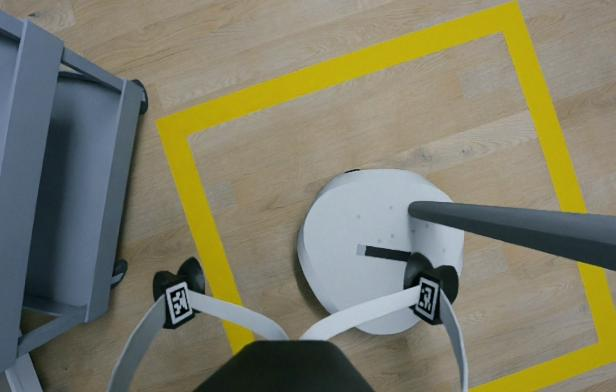

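Request:
{"api": "move", "payload": {
  "blocking": false,
  "r2": {"base":{"translate_m":0.33,"strafe_m":-0.035},"joints":{"arm_m":0.25},"contact_limits":{"translate_m":0.2,"arm_m":0.2}},
  "cameras": []
}}

Request:
{"api": "wait", "payload": {
  "seconds": 10,
  "cameras": ["r2_head_camera","r2_wrist_camera"]
}}

Scene clock: 2022.13 s.
move: r2 moving
r1: as last shown
r1.lidar_m: 5.15 0.39 0.25 0.25 0.25 0.25 0.40 3.69 1.12 2.01 2.80 3.62
r1.motor_effort: lift_m=+20(20) arm_m=+4(4) wheel_0=-32(32) wheel_1=+29(29) wheel_2=+8(8)
r1.servo_current: wrist_yaw_rad=39(65) wrist_pitch_rad=39(52) wrist_roll_rad=33(59) gripper_m=39(46)
r1.contact_limits: strafe_m 1
r1.wrist_depth_mm: - 137 - 455 272 191 - / - 138 - 418 273 192 - / 112 138 224 424 276 193 159 / 127 144 - 427 277 195 160 / - - - 433 277 195 160 / 1182 1182 194 484 191 196 160 / 854 750 750 143 264 180 -
r2.base_odometry: x=-2.347 y=-6.112 heading=-1.920
r2.turned_by_wheels: +0.000
r2.turned_by_imu: +0.001
r2.base_tilt: forward=-0.7 right=+0.0
r2.lidar_m: 0.64 1.09 1.26 2.04 2.81 2.02 1.97 1.69 1.94 1.88 1.88 0.64
r2.base_status: translate_m moving; strafe_m moving
r2.joint_positions: lift_m=+0.980 arm_m=+0.051 wrist_yaw_rad=-0.003 wrist_pitch_rad=+1.567 wrist_roll_rad=+1.570 gripper_m=+0.120
r2.joint_status: arm_m moving
r2.measured_speeds: translate_m=+0.121 strafe_m=-0.014 rotate_rad=-0.004 lift_m=+0.000 arm_m=+0.195 wrist_yaw_rad=+0.000 wrist_pitch_rad=+0.000 wrist_roll_rad=+0.000
r2.motor_effort: lift_m=+20(20) arm_m=+6(12) wheel_0=+7(11) wheel_1=+6(9) wheel_2=-12(13)
r2.servo_current: wrist_yaw_rad=52(52) wrist_pitch_rad=46(46) wrist_roll_rad=52(59) gripper_m=52(59)
r2.contact_limits: arm_m 0.2; translate_m 0.2
r2.hand_pose: x=+0.2222 y=-0.0874 z=+0.8696 quat_wxyz=(+0.501, +0.501, +0.499, -0.499) (m; r2's base frame)
r2.wrist_depth_mm: - 1078 1078 1098 1078 1078 1060 / - 1098 1060 1078 1118 1060 1060 / - 1078 1098 1098 1078 1078 1078 / - 1098 1078 1098 - 1098 1078 / - 1098 1078 1078 - 1078 1078 / - 931 196 1098 186 1078 1078 / 1098 1098 1078 - 1118 1078 1098
pictures: none
No camera images: "cameras" was empty.

Scene clock: 2024.23 s.
earlier move: r2 done
r1.base_odometry: x=-1.408 y=+1.166 heading=+2.886
r1.turned_by_wheels: +0.000
r1.turned_by_imu: +0.000
r1.base_tilt: forward=-1.6 right=+1.3
r1.lidar_m: 5.13 0.39 0.25 0.25 0.25 0.25 0.42 3.68 1.10 1.93 2.79 3.61
r1.base_status: not commanded
r1.joint_positions: lift_m=+0.127 arm_m=+0.000 wrist_yaw_rad=+3.092 wrist_pitch_rad=+0.002 wrist_roll_rad=+0.000 gripper_m=+0.056
r1.joint_status: not commanded
r1.measured_speeds: all 0
r1.motor_effort: lift_m=+20(20) arm_m=+4(4) wheel_0=-32(33) wheel_1=+29(29) wheel_2=+8(8)
r1.servo_current: wrist_yaw_rad=39(72) wrist_pitch_rad=39(59) wrist_roll_rad=52(65) gripper_m=46(46)
r1.contact_limits: strafe_m 1
r1.hand_pose: x=-0.1128 y=+0.1017 z=+0.3046 quat_wxyz=(+0.025, -0.001, +0.000, +1.000) (m; r1's base frame)
r1.wrist_depth_mm: - 137 - 455 272 191 - / - 138 - 421 273 191 - / 112 138 224 424 276 194 159 / 127 144 - 427 276 195 160 / - - - 433 278 195 160 / 1229 1229 194 477 191 197 160 / 854 741 768 143 264 180 -
r2.base_odometry: x=-2.479 y=-6.381 heading=-1.920
r2.turned_by_wheels: -0.001
r2.turned_by_imu: +0.000
r2.base_tilt: forward=-0.7 right=+0.0
r2.lidar_m: 0.34 0.39 0.94 1.57 2.95 2.37 2.11 1.97 2.11 1.78 0.42 0.35
r2.base_status: done
r2.joint_positions: lift_m=+0.980 arm_m=+0.250 wrist_yaw_rad=-0.003 wrist_pitch_rad=+1.574 wrist_roll_rad=+1.570 gripper_m=+0.120
r2.joint_status: all done
r2.measured_speeds: all 0
r2.motor_effort: lift_m=+15(20) arm_m=+6(12) wheel_0=+1(12) wheel_1=+4(9) wheel_2=-11(14)
r2.servo_current: wrist_yaw_rad=39(59) wrist_pitch_rad=33(46) wrist_roll_rad=46(65) gripper_m=46(59)
r2.contact_limits: arm_m 0.2; translate_m 0.2
r2.hand_pose: x=+0.4196 y=-0.0874 z=+0.8701 quat_wxyz=(+0.499, +0.500, +0.500, -0.501) (m; r2's base frame)
r2.wrist_depth_mm: - - - - 262 1078 1098 / - - - - 245 1098 1078 / 250 - - - 259 1098 1098 / 199 272 - - 260 - 1098 / 159 215 273 - 240 - 1118 / 128 162 196 160 190 1098 1098 / 116 139 177 - - 1098 1098
wait: 2.10 of 10 s (r2 has come to rest)
pictures: r2_head_camera, r2_wrist_camera
Images, in order (width x height): r2_head_camera 420x560, r2_wrist_camera 616x392.

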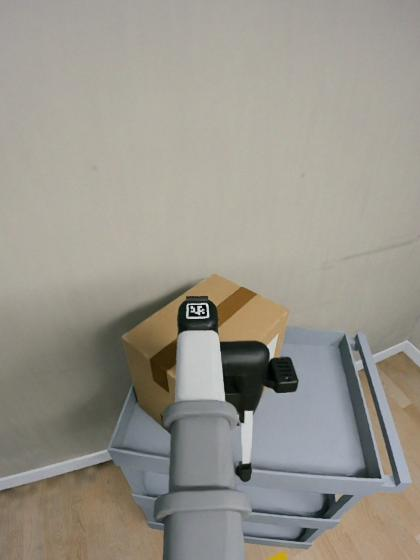

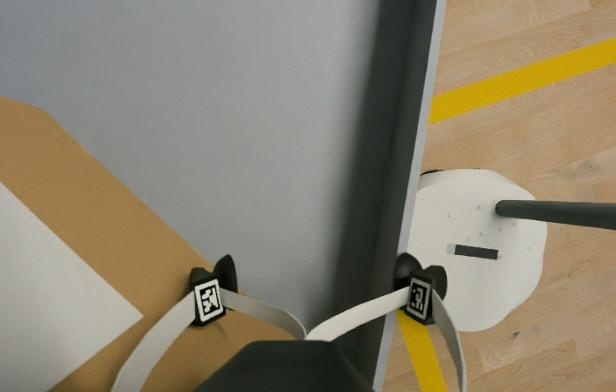

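Request:
{"api": "move", "payload": {
  "blocking": false,
  "r2": {"base":{"strafe_m":-0.04},"joints":{"arm_m":0.205,"gripper_m":0.08},"pace":"slow"},
  "cameras": []
}}

Request:
{"api": "wait", "payload": {
  "seconds": 4,
  "cameras": ["r2_wrist_camera"]
}}

Scene clock: 2033.30 s.
move: r2 moving
r1: as last shown
r1.lidar_m: 5.16 0.40 0.25 0.25 0.25 0.25 0.43 3.68 1.10 1.98 2.79 3.61
r1.motor_effort: lift_m=+20(20) arm_m=+4(4) wheel_0=-32(32) wheel_1=+29(29) wheel_2=+8(8)
r1.servo_current: wrist_yaw_rad=39(59) wrist_pitch_rad=46(52) wrist_roll_rad=39(65) gripper_m=39(46)
r1.contact_limits: strafe_m 1
r1.wrist_depth_mm: - 137 - 452 272 191 - / - 138 - 421 273 191 - / 112 138 224 424 274 193 159 / 127 144 - 430 276 195 160 / - - - 436 278 195 160 / 1229 1229 193 480 191 196 160 / 866 759 768 143 265 180 -
r2.base_odometry: x=-2.492 y=-6.377 heading=-1.921
r2.turned_by_wheels: +0.000
r2.turned_by_imu: +0.000
r2.base_tilt: forward=-0.7 right=+0.1
r2.lidar_m: 0.33 0.39 0.94 1.56 2.98 2.38 1.99 1.95 2.08 1.75 0.42 0.35
r2.base_status: strafe_m moving
r2.joint_positions: lift_m=+0.980 arm_m=+0.238 wrist_yaw_rad=-0.003 wrist_pitch_rad=+1.574 wrist_roll_rad=+1.570 gripper_m=+0.113
r2.joint_status: arm_m moving; gripper_m moving
r2.measured_speeds: translate_m=+0.000 strafe_m=-0.055 rotate_rad=+0.003 lift_m=+0.000 arm_m=-0.048 wrist_yaw_rad=+0.000 wrist_pitch_rad=+0.000 wrist_roll_rad=+0.000
r2.motor_effort: lift_m=+15(15) arm_m=-6(8) wheel_0=+8(9) wheel_1=-8(9) wheel_2=-4(10)
r2.servo_current: wrist_yaw_rad=46(52) wrist_pitch_rad=39(46) wrist_roll_rad=59(59) gripper_m=46(85)
r2.hand_pose: x=+0.4073 y=-0.0874 z=+0.8701 quat_wxyz=(+0.499, +0.500, +0.500, -0.501) (m; r2's base frame)
r2.wrist_depth_mm: - - - - 256 1098 1078 / - - - - 253 1118 1078 / 277 - - - 242 1098 1098 / 223 283 - - 254 - 1060 / 174 239 - - 245 - 1098 / 144 182 201 - 191 1098 1098 / 126 150 200 - - 1098 1098
pictures: none
No camera images: "cameras" was empty.

Scene clock: 2034.90 s.
earlier move: r2 done
r1.base_odometry: x=-1.408 y=+1.166 heading=+2.886
r1.turned_by_wheels: +0.000
r1.turned_by_imu: +0.000
r1.base_tilt: forward=-1.6 right=+1.3
r1.lidar_m: 5.12 0.41 0.25 0.25 0.25 0.25 0.39 3.67 1.07 1.97 2.80 3.59
r1.base_status: not commanded
r1.joint_positions: lift_m=+0.127 arm_m=+0.000 wrist_yaw_rad=+3.092 wrist_pitch_rad=+0.002 wrist_roll_rad=+0.000 gripper_m=+0.056
r1.joint_status: not commanded
r1.measured_speeds: all 0
r1.motor_effort: lift_m=+20(20) arm_m=+4(4) wheel_0=-32(32) wheel_1=+29(29) wheel_2=+8(8)
r1.servo_current: wrist_yaw_rad=46(72) wrist_pitch_rad=46(52) wrist_roll_rad=59(65) gripper_m=46(46)
r1.contact_limits: strafe_m 1
r1.hand_pose: x=-0.1128 y=+0.1017 z=+0.3046 quat_wxyz=(+0.025, -0.001, +0.000, +1.000) (m; r1's base frame)
r1.wrist_depth_mm: - 137 - 455 272 191 - / - 138 - 418 273 192 - / 112 138 224 424 274 193 159 / 126 144 - 430 278 195 159 / - - - 433 278 196 160 / 1182 1205 194 477 191 196 160 / 854 759 759 143 264 180 -
r2.base_odometry: x=-2.516 y=-6.368 heading=-1.921
r2.turned_by_wheels: +0.000
r2.turned_by_imu: +0.000
r2.base_tilt: forward=-0.7 right=+0.1
r2.lidar_m: 0.33 0.36 0.96 1.62 2.97 2.37 1.98 1.96 2.08 1.73 0.42 0.33
r2.base_status: done
r2.joint_positions: lift_m=+0.980 arm_m=+0.205 wrist_yaw_rad=-0.003 wrist_pitch_rad=+1.573 wrist_roll_rad=+1.570 gripper_m=+0.080
r2.joint_status: all done
r2.measured_speeds: all 0
r2.motor_effort: lift_m=+15(15) arm_m=-7(10) wheel_0=+4(10) wheel_1=-5(9) wheel_2=-3(10)
r2.servo_current: wrist_yaw_rad=39(65) wrist_pitch_rad=46(46) wrist_roll_rad=46(65) gripper_m=46(91)
r2.hand_pose: x=+0.3753 y=-0.0874 z=+0.8701 quat_wxyz=(+0.499, +0.500, +0.500, -0.501) (m; r2's base frame)
r2.wrist_depth_mm: - - - - 300 1118 1078 / - - - - 1078 1078 1078 / - - - - 1078 1078 1078 / 296 - - - - 820 1098 / 250 301 - - - - 1098 / 209 256 189 233 187 - 1118 / 184 198 267 - - 1098 1098
wait: 1.60 of 4 s (r2 has come to rest)
pictures: r2_wrist_camera
Images, in order (width x height): r2_wrist_camera 616x392.

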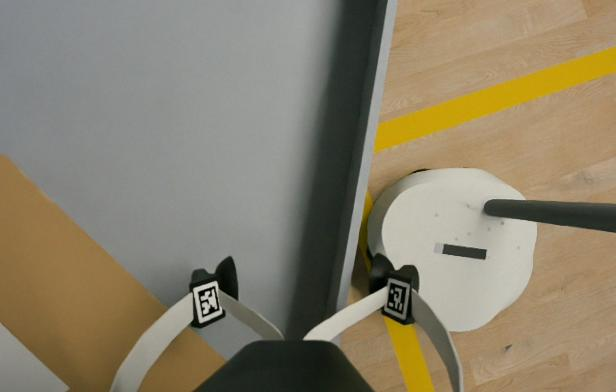

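Request:
{"api": "move", "payload": {
  "blocking": false,
  "r2": {"joints":{"lift_m":0.9},"pace":"slow","contact_limits":{"lift_m":0.1}},
  "cameras": []
}}

Request:
{"api": "wait", "payload": {
  "seconds": 4,
  "cameras": ["r2_wrist_camera","r2_head_camera"]
}}

Scene clock: 2043.30 s.
move: r2 moving
r1: as last shown
r1.lidar_m: 5.15 0.41 0.25 0.25 0.25 0.25 0.43 3.67 1.09 1.98 2.79 3.62
r1.servo_current: wrist_yaw_rad=46(65) wrist_pitch_rad=33(46) wrist_roll_rad=59(65) gripper_m=46(46)
r1.contact_limits: strafe_m 1
r1.wrist_depth_mm: - 137 - 449 271 191 - / - 138 - 418 274 192 - / 112 138 224 424 274 193 159 / 127 143 - 433 277 194 160 / - - - 430 279 195 160 / 1229 1229 194 473 190 196 160 / 854 750 759 143 266 179 -
r2.base_odometry: x=-2.516 y=-6.368 heading=-1.921
r2.turned_by_wheels: +0.000
r2.turned_by_imu: +0.000
r2.base_tilt: forward=-0.7 right=+0.0
r2.lidar_m: 0.33 0.37 0.94 1.61 2.98 2.34 1.97 1.95 2.08 1.72 0.41 0.35
r2.base_status: not commanded
r2.joint_positions: lift_m=+0.955 arm_m=+0.205 wrist_yaw_rad=-0.003 wrist_pitch_rad=+1.573 wrist_roll_rad=+1.570 gripper_m=+0.080
r2.joint_status: lift_m moving
r2.measured_speeds: translate_m=+0.000 strafe_m=+0.000 rotate_rad=+0.000 lift_m=-0.097 arm_m=+0.000 wrist_yaw_rad=+0.000 wrist_pitch_rad=+0.000 wrist_roll_rad=+0.000
r2.motor_effort: lift_m=+15(16) arm_m=-7(7) wheel_0=+3(4) wheel_1=-5(6) wheel_2=-3(3)
r2.servo_current: wrist_yaw_rad=46(52) wrist_pitch_rad=46(46) wrist_roll_rad=52(52) gripper_m=52(59)
r2.contact_limits: lift_m 0.1
r2.hand_pose: x=+0.3753 y=-0.0874 z=+0.8449 quat_wxyz=(+0.499, +0.500, +0.500, -0.501) (m; r2's base frame)
r2.wrist_depth_mm: - - - - 251 1060 1060 / - - - - 1060 1060 1060 / - - - - 1078 1060 1060 / 273 - - - 213 820 1098 / 250 - - - 211 - 1060 / 208 255 188 211 186 - 1078 / 184 198 267 - - 1098 1078
pictures: none
No camera images: "cameras" was empty.

Scene clock: 2044.30 s.
earlier move: r2 contact_stop
r1.base_odometry: x=-1.408 y=+1.166 heading=+2.886
r1.turned_by_wheels: +0.000
r1.turned_by_imu: +0.000
r1.base_tilt: forward=-1.6 right=+1.3
r1.lidar_m: 5.13 0.41 0.25 0.25 0.25 0.25 0.41 3.70 1.10 1.97 2.78 3.62
r1.base_status: not commanded
r1.joint_positions: lift_m=+0.127 arm_m=+0.000 wrist_yaw_rad=+3.092 wrist_pitch_rad=+0.002 wrist_roll_rad=+0.000 gripper_m=+0.056
r1.joint_status: not commanded
r1.measured_speeds: all 0
r1.motor_effort: lift_m=+20(20) arm_m=+4(4) wheel_0=-32(32) wheel_1=+29(29) wheel_2=+8(8)
r1.servo_current: wrist_yaw_rad=46(65) wrist_pitch_rad=46(52) wrist_roll_rad=52(72) gripper_m=39(52)
r1.contact_limits: strafe_m 1
r1.hand_pose: x=-0.1128 y=+0.1017 z=+0.3046 quat_wxyz=(+0.025, -0.001, +0.000, +1.000) (m; r1's base frame)
r1.wrist_depth_mm: - 137 - 452 271 191 - / - 138 - 421 274 192 - / 112 138 224 424 276 193 159 / 127 144 - 427 277 195 160 / - - - 433 277 195 160 / 1255 1229 194 484 191 196 160 / 854 759 750 143 264 180 -
r2.base_odometry: x=-2.516 y=-6.368 heading=-1.921
r2.turned_by_wheels: +0.000
r2.turned_by_imu: +0.000
r2.base_tilt: forward=-0.7 right=+0.0
r2.lidar_m: 0.33 0.37 0.97 1.60 3.00 2.36 1.96 1.97 2.05 1.72 0.43 0.33
r2.base_status: not commanded
r2.joint_positions: lift_m=+0.940 arm_m=+0.205 wrist_yaw_rad=-0.002 wrist_pitch_rad=+1.573 wrist_roll_rad=+1.570 gripper_m=+0.080
r2.joint_status: lift_m contact_stop (moved -0.041 of -0.080)
r2.measured_speeds: all 0
r2.on_its_own: lift_m is slack since a contact_stop (your +0.900 is given up)
r2.motor_effort: lift_m=+19(19) arm_m=-5(8) wheel_0=+4(4) wheel_1=-5(6) wheel_2=-3(3)
r2.servo_current: wrist_yaw_rad=39(59) wrist_pitch_rad=39(46) wrist_roll_rad=39(59) gripper_m=52(65)
r2.contact_limits: lift_m 0.1
r2.hand_pose: x=+0.3752 y=-0.0874 z=+0.8295 quat_wxyz=(+0.499, +0.500, +0.500, -0.501) (m; r2's base frame)
r2.wrist_depth_mm: - - - - 204 1042 1025 / - - - - 211 1042 1042 / - - - - 231 1025 1025 / - - - - 208 - 1042 / 236 - - - 198 - 1042 / 205 250 188 - 186 - 1025 / 182 195 251 - - 1060 1042
wait: 1.00 of 4 s (r2 has come to rest)
pictures: r2_head_camera, r2_wrist_camera
Images, in order (width x height): r2_head_camera 420x560, r2_wrist_camera 616x392.

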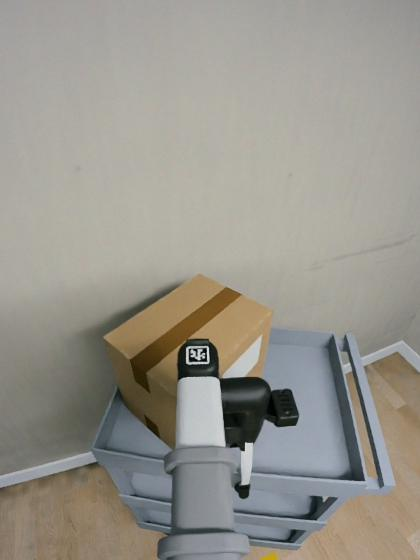

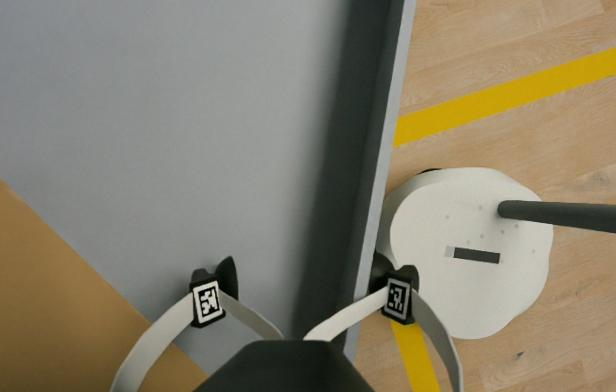

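Request:
{"api": "move", "payload": {
  "blocking": false,
  "r2": {"joints":{"lift_m":0.97}},
  "cameras": []
}}

Request:
{"api": "wait", "payload": {
  "seconds": 3,
  "cameras": []
}}

Request:
{"api": "move", "payload": {
  "blocking": false,
  "r2": {"joints":{"arm_m":0.17,"gripper_m":0.09}},
  "cameras": []
}}

Request:
{"api": "wait", "payload": {
  "seconds": 3,
  "cameras": []
}}

Request:
{"api": "move", "payload": {
  "blocking": false,
  "r2": {"joints":{"lift_m":0.895},"pace":"slow","contact_limits":{"lift_m":0.1}},
  "cameras": []
}}

Request:
{"api": "wait", "payload": {
  "seconds": 4,
  "cameras": ["r2_wrist_camera"]
}}

Scene clock: 2052.53 s.
move: r2 moving
r1: as last shown
r1.lidar_m: 5.15 0.42 0.25 0.27 0.25 0.25 0.42 3.68 1.08 1.98 2.80 3.64
r1.motor_effort: lift_m=+20(20) arm_m=+4(4) wheel_0=-32(33) wheel_1=+29(29) wheel_2=+8(8)
r1.servo_current: wrist_yaw_rad=46(59) wrist_pitch_rad=46(46) wrist_roll_rad=33(52) gripper_m=46(46)
r1.contact_limits: strafe_m 1
r1.wrist_depth_mm: - 137 - 455 272 191 - / - 137 - 418 273 192 - / 112 138 224 424 277 193 160 / 127 144 - 430 278 195 160 / - - - 430 278 196 160 / 1205 1229 195 477 191 196 160 / 854 759 750 143 264 180 -
r2.base_odometry: x=-2.516 y=-6.368 heading=-1.921
r2.turned_by_wheels: +0.000
r2.turned_by_imu: +0.000
r2.base_tilt: forward=-0.6 right=+0.1
r2.lidar_m: 0.33 0.38 0.96 1.57 2.99 2.34 1.99 1.96 2.06 1.71 0.42 0.34
r2.base_status: not commanded
r2.joint_positions: lift_m=+0.967 arm_m=+0.205 wrist_yaw_rad=-0.002 wrist_pitch_rad=+1.573 wrist_roll_rad=+1.570 gripper_m=+0.080
r2.joint_status: lift_m moving
r2.measured_speeds: translate_m=+0.000 strafe_m=+0.000 rotate_rad=+0.000 lift_m=+0.045 arm_m=+0.000 wrist_yaw_rad=+0.000 wrist_pitch_rad=+0.000 wrist_roll_rad=+0.000
r2.motor_effort: lift_m=+22(24) arm_m=-5(6) wheel_0=+3(4) wheel_1=-5(5) wheel_2=-3(3)
r2.servo_current: wrist_yaw_rad=39(59) wrist_pitch_rad=39(46) wrist_roll_rad=46(59) gripper_m=52(59)
r2.hand_pose: x=+0.3752 y=-0.0874 z=+0.8569 quat_wxyz=(+0.499, +0.500, +0.500, -0.501) (m; r2's base frame)
r2.wrist_depth_mm: - - - - 266 1060 1060 / - - - - 276 1078 1042 / - - - - 283 1060 1060 / 278 - - - 229 - 1078 / 237 283 - - 217 - 1078 / 204 250 189 219 186 - 1078 / 181 193 262 - - 1060 1078
pictures: none
No camera images: "cameras" was empty.

Scene clock: 2052.97 s.
earlier move: r2 done
r1.base_odometry: x=-1.408 y=+1.166 heading=+2.886
r1.turned_by_wheels: +0.000
r1.turned_by_imu: +0.000
r1.base_tilt: forward=-1.6 right=+1.3
r1.lidar_m: 5.15 0.38 0.25 0.25 0.25 0.25 0.37 3.68 1.09 1.95 2.80 3.62
r1.base_status: not commanded
r1.joint_positions: lift_m=+0.127 arm_m=+0.000 wrist_yaw_rad=+3.092 wrist_pitch_rad=+0.002 wrist_roll_rad=+0.000 gripper_m=+0.056
r1.joint_status: not commanded
r1.measured_speeds: all 0
r1.motor_effort: lift_m=+20(20) arm_m=+4(4) wheel_0=-32(33) wheel_1=+29(29) wheel_2=+8(8)
r1.servo_current: wrist_yaw_rad=52(65) wrist_pitch_rad=39(46) wrist_roll_rad=26(59) gripper_m=33(46)
r1.contact_limits: strafe_m 1
r1.hand_pose: x=-0.1128 y=+0.1017 z=+0.3046 quat_wxyz=(+0.025, -0.001, +0.000, +1.000) (m; r1's base frame)
r1.wrist_depth_mm: - 137 - 455 270 191 - / - 138 - 415 274 191 - / 112 138 225 424 274 193 159 / 127 144 - 424 277 195 160 / - - - 433 278 195 160 / 1205 1205 193 477 192 196 160 / 866 750 759 143 265 180 -
r2.base_odometry: x=-2.516 y=-6.368 heading=-1.921
r2.turned_by_wheels: +0.000
r2.turned_by_imu: +0.000
r2.base_tilt: forward=-0.7 right=+0.0
r2.lidar_m: 0.33 0.38 0.97 1.59 3.01 2.35 1.97 1.94 2.03 1.72 0.42 0.33
r2.base_status: not commanded
r2.joint_positions: lift_m=+0.970 arm_m=+0.205 wrist_yaw_rad=-0.002 wrist_pitch_rad=+1.573 wrist_roll_rad=+1.570 gripper_m=+0.080
r2.joint_status: all done
r2.measured_speeds: all 0
r2.motor_effort: lift_m=+21(24) arm_m=-6(6) wheel_0=+3(4) wheel_1=-5(5) wheel_2=-3(3)
r2.servo_current: wrist_yaw_rad=52(59) wrist_pitch_rad=39(46) wrist_roll_rad=59(59) gripper_m=52(59)
r2.hand_pose: x=+0.3752 y=-0.0874 z=+0.8595 quat_wxyz=(+0.499, +0.500, +0.500, -0.501) (m; r2's base frame)
r2.wrist_depth_mm: - - - - 267 1060 1060 / - - - - 290 1078 1042 / - - - - 283 1078 1078 / 287 - - - 237 - 1078 / 238 282 - - 221 - 1060 / 204 250 188 221 186 - 1078 / 181 193 262 - - 1078 1078
wait: 0.43 of 3 s (r2 has come to rest)
pictures: none
No camera images: "cameras" was empty.

Scene clock: 2053.47 s.
move: r2 moving
r1: as last shown
r1.lidar_m: 5.14 0.40 0.25 0.26 0.25 0.25 0.44 3.68 1.09 1.96 2.79 3.63
r1.motor_effort: lift_m=+20(20) arm_m=+4(4) wheel_0=-32(32) wheel_1=+29(29) wheel_2=+8(8)
r1.servo_current: wrist_yaw_rad=59(59) wrist_pitch_rad=39(52) wrist_roll_rad=59(65) gripper_m=39(46)
r1.contact_limits: strafe_m 1
r1.wrist_depth_mm: - 138 - 452 271 191 - / - 138 - 418 274 192 - / 112 138 225 424 274 193 159 / 127 144 - 427 277 194 159 / - - - 430 278 195 160 / 1205 1229 194 477 191 196 160 / 866 750 759 143 265 180 -
r2.base_odometry: x=-2.516 y=-6.368 heading=-1.921
r2.turned_by_wheels: +0.000
r2.turned_by_imu: +0.000
r2.base_tilt: forward=-0.6 right=+0.1
r2.lidar_m: 0.34 0.38 0.98 1.62 3.02 2.37 1.98 1.93 2.07 1.71 0.43 0.34
r2.base_status: not commanded
r2.joint_positions: lift_m=+0.970 arm_m=+0.172 wrist_yaw_rad=-0.002 wrist_pitch_rad=+1.573 wrist_roll_rad=+1.570 gripper_m=+0.090
r2.joint_status: arm_m moving; gripper_m moving
r2.measured_speeds: translate_m=+0.000 strafe_m=+0.000 rotate_rad=+0.000 lift_m=+0.000 arm_m=-0.042 wrist_yaw_rad=+0.000 wrist_pitch_rad=+0.000 wrist_roll_rad=+0.000
r2.motor_effort: lift_m=+21(21) arm_m=-10(10) wheel_0=+3(4) wheel_1=-5(5) wheel_2=-3(3)
r2.servo_current: wrist_yaw_rad=59(59) wrist_pitch_rad=39(46) wrist_roll_rad=39(52) gripper_m=46(78)
r2.hand_pose: x=+0.3419 y=-0.0874 z=+0.8595 quat_wxyz=(+0.499, +0.500, +0.500, -0.501) (m; r2's base frame)
r2.wrist_depth_mm: - - - - 1060 1078 1060 / - - - - 1078 1078 1078 / - - - - 1078 1060 1060 / - - - - 1078 1078 1060 / 273 - - 1060 878 - 1078 / 237 277 190 223 189 - 1078 / 203 239 279 - - 1078 1078
pictures: none
No camera images: "cameras" was empty.

Scene clock: 2053.83 s.
earlier move: r2 done
r1.base_odometry: x=-1.408 y=+1.166 heading=+2.886
r1.turned_by_wheels: +0.000
r1.turned_by_imu: +0.000
r1.base_tilt: forward=-1.6 right=+1.3
r1.lidar_m: 5.14 0.40 0.25 0.25 0.26 0.25 0.42 3.67 1.10 2.01 2.79 3.66
r1.base_status: not commanded
r1.joint_positions: lift_m=+0.127 arm_m=+0.000 wrist_yaw_rad=+3.092 wrist_pitch_rad=+0.002 wrist_roll_rad=+0.000 gripper_m=+0.056
r1.joint_status: not commanded
r1.measured_speeds: all 0
r1.motor_effort: lift_m=+20(20) arm_m=+4(4) wheel_0=-32(33) wheel_1=+29(29) wheel_2=+8(8)
r1.servo_current: wrist_yaw_rad=33(65) wrist_pitch_rad=39(52) wrist_roll_rad=39(65) gripper_m=39(46)
r1.contact_limits: strafe_m 1
r1.hand_pose: x=-0.1128 y=+0.1017 z=+0.3046 quat_wxyz=(+0.025, -0.001, +0.000, +1.000) (m; r1's base frame)
r1.wrist_depth_mm: - 138 - 452 272 192 - / - 138 - 418 273 192 - / 112 138 225 427 274 193 159 / 127 144 - 430 278 195 160 / - - - 430 277 196 160 / 1182 1205 193 480 191 196 160 / 866 759 759 143 263 180 -
r2.base_odometry: x=-2.516 y=-6.368 heading=-1.921
r2.turned_by_wheels: +0.000
r2.turned_by_imu: +0.000
r2.base_tilt: forward=-0.7 right=+0.0
r2.lidar_m: 0.31 0.40 0.96 1.56 3.01 2.36 1.98 1.94 2.07 1.69 0.41 0.33
r2.base_status: not commanded
r2.joint_positions: lift_m=+0.970 arm_m=+0.170 wrist_yaw_rad=-0.002 wrist_pitch_rad=+1.573 wrist_roll_rad=+1.570 gripper_m=+0.090
r2.joint_status: all done
r2.measured_speeds: all 0
r2.motor_effort: lift_m=+21(21) arm_m=-7(10) wheel_0=+3(4) wheel_1=-5(5) wheel_2=-3(3)
r2.servo_current: wrist_yaw_rad=33(59) wrist_pitch_rad=46(46) wrist_roll_rad=33(59) gripper_m=59(78)
r2.hand_pose: x=+0.3403 y=-0.0874 z=+0.8595 quat_wxyz=(+0.499, +0.500, +0.500, -0.501) (m; r2's base frame)
r2.wrist_depth_mm: - - - - 1060 1060 1060 / - - - - 1060 1060 1078 / - - - - 1060 1078 1078 / - - - - 1078 1060 1078 / 276 - - 1098 866 - 1078 / 238 279 189 293 190 - 1078 / 204 242 291 - - 1078 1078
wait: 0.37 of 3 s (r2 has come to rest)
pictures: none
No camera images: "cameras" was empty.

Scene clock: 2054.33 s.
move: r2 moving
r1: as last shown
r1.lidar_m: 5.15 0.40 0.25 0.25 0.25 0.25 0.44 3.69 1.09 1.97 2.80 3.60
r1.servo_current: wrist_yaw_rad=46(59) wrist_pitch_rad=39(46) wrist_roll_rad=46(72) gripper_m=39(52)
r1.contact_limits: strafe_m 1
r1.wrist_depth_mm: - 137 - 455 271 191 - / - 138 - 415 274 192 - / 112 138 224 421 276 194 159 / 127 144 - 430 276 195 159 / - - - 436 277 195 160 / 1205 1229 193 480 191 196 160 / 854 759 750 143 264 180 -
r2.base_odometry: x=-2.516 y=-6.368 heading=-1.921
r2.turned_by_wheels: +0.000
r2.turned_by_imu: +0.000
r2.base_tilt: forward=-0.7 right=+0.0
r2.lidar_m: 0.33 0.35 0.95 1.60 3.00 2.36 1.95 1.95 2.08 1.72 0.44 0.33
r2.base_status: not commanded
r2.joint_positions: lift_m=+0.945 arm_m=+0.170 wrist_yaw_rad=-0.002 wrist_pitch_rad=+1.573 wrist_roll_rad=+1.570 gripper_m=+0.090
r2.joint_status: lift_m moving
r2.measured_speeds: translate_m=+0.000 strafe_m=+0.000 rotate_rad=+0.000 lift_m=-0.097 arm_m=+0.000 wrist_yaw_rad=+0.000 wrist_pitch_rad=+0.000 wrist_roll_rad=+0.000
r2.motor_effort: lift_m=+12(20) arm_m=-7(7) wheel_0=+4(4) wheel_1=-5(5) wheel_2=-3(3)
r2.servo_current: wrist_yaw_rad=46(59) wrist_pitch_rad=33(46) wrist_roll_rad=39(59) gripper_m=46(59)
r2.contact_limits: lift_m 0.1
r2.hand_pose: x=+0.3403 y=-0.0874 z=+0.8349 quat_wxyz=(+0.499, +0.500, +0.500, -0.501) (m; r2's base frame)
r2.wrist_depth_mm: - - - - 1060 1042 1042 / - - - - 1042 1042 1060 / - - - - 1060 1060 1060 / - - - - 1060 820 1042 / 265 - - 1060 866 - 1025 / 239 260 189 270 190 - 1060 / 205 242 - - - 1042 1060
pictures: none
No camera images: "cameras" was empty.

Scene clock: 2055.30 s.
earlier move: r2 contact_stop
r1.base_odometry: x=-1.408 y=+1.166 heading=+2.886
r1.turned_by_wheels: +0.000
r1.turned_by_imu: +0.000
r1.base_tilt: forward=-1.6 right=+1.3
r1.lidar_m: 5.14 0.41 0.25 0.25 0.26 0.25 0.41 3.67 1.10 1.97 2.80 3.62
r1.base_status: not commanded
r1.joint_positions: lift_m=+0.127 arm_m=+0.000 wrist_yaw_rad=+3.092 wrist_pitch_rad=+0.002 wrist_roll_rad=+0.000 gripper_m=+0.056
r1.joint_status: not commanded
r1.measured_speeds: all 0
r1.motor_effort: lift_m=+20(20) arm_m=+4(4) wheel_0=-32(33) wheel_1=+29(29) wheel_2=+8(8)
r1.servo_current: wrist_yaw_rad=52(59) wrist_pitch_rad=39(52) wrist_roll_rad=52(72) gripper_m=46(52)
r1.contact_limits: strafe_m 1
r1.hand_pose: x=-0.1128 y=+0.1017 z=+0.3046 quat_wxyz=(+0.025, -0.001, +0.000, +1.000) (m; r1's base frame)
r1.wrist_depth_mm: - 138 - 452 271 191 - / - 138 - 418 273 192 - / 112 138 225 424 274 194 160 / 126 144 - 424 277 195 160 / - - - 433 278 196 160 / 1229 1205 193 480 190 196 160 / 854 759 759 143 265 180 -
r2.base_odometry: x=-2.516 y=-6.368 heading=-1.921
r2.turned_by_wheels: +0.000
r2.turned_by_imu: +0.000
r2.base_tilt: forward=-0.7 right=+0.1
r2.lidar_m: 0.33 0.40 0.96 1.61 2.99 2.39 1.96 1.95 2.07 1.73 0.43 0.34
r2.base_status: not commanded
r2.joint_positions: lift_m=+0.942 arm_m=+0.170 wrist_yaw_rad=-0.002 wrist_pitch_rad=+1.569 wrist_roll_rad=+1.570 gripper_m=+0.090
r2.joint_status: lift_m contact_stop (moved -0.027 of -0.075)
r2.measured_speeds: all 0
r2.on_its_own: lift_m is slack since a contact_stop (your +0.895 is given up)
r2.motor_effort: lift_m=+19(20) arm_m=-6(7) wheel_0=+3(4) wheel_1=-5(5) wheel_2=-3(3)
r2.servo_current: wrist_yaw_rad=39(59) wrist_pitch_rad=39(46) wrist_roll_rad=39(59) gripper_m=52(59)
r2.contact_limits: lift_m 0.1
r2.hand_pose: x=+0.3415 y=-0.0874 z=+0.8322 quat_wxyz=(+0.500, +0.501, +0.499, -0.500) (m; r2's base frame)
r2.wrist_depth_mm: - - - - 1042 1060 1042 / - - - - 1042 1042 1042 / - - - - 1060 1042 1042 / - - - - 1060 831 1042 / 264 - - 1042 854 - 1042 / 238 249 189 195 190 - 1042 / 204 241 - - - 1060 1042
wait: 0.97 of 4 s (r2 has come to rest)
pictures: r2_wrist_camera
Images, in order (width x height): r2_wrist_camera 616x392.

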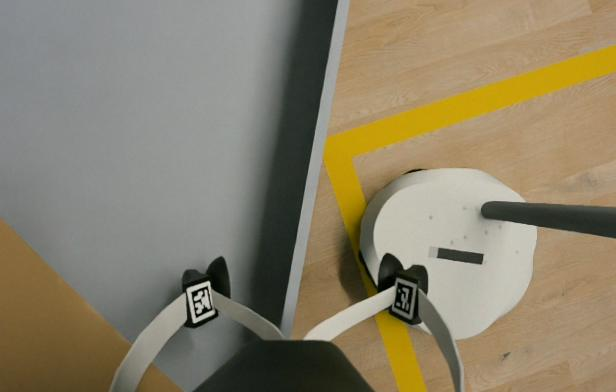

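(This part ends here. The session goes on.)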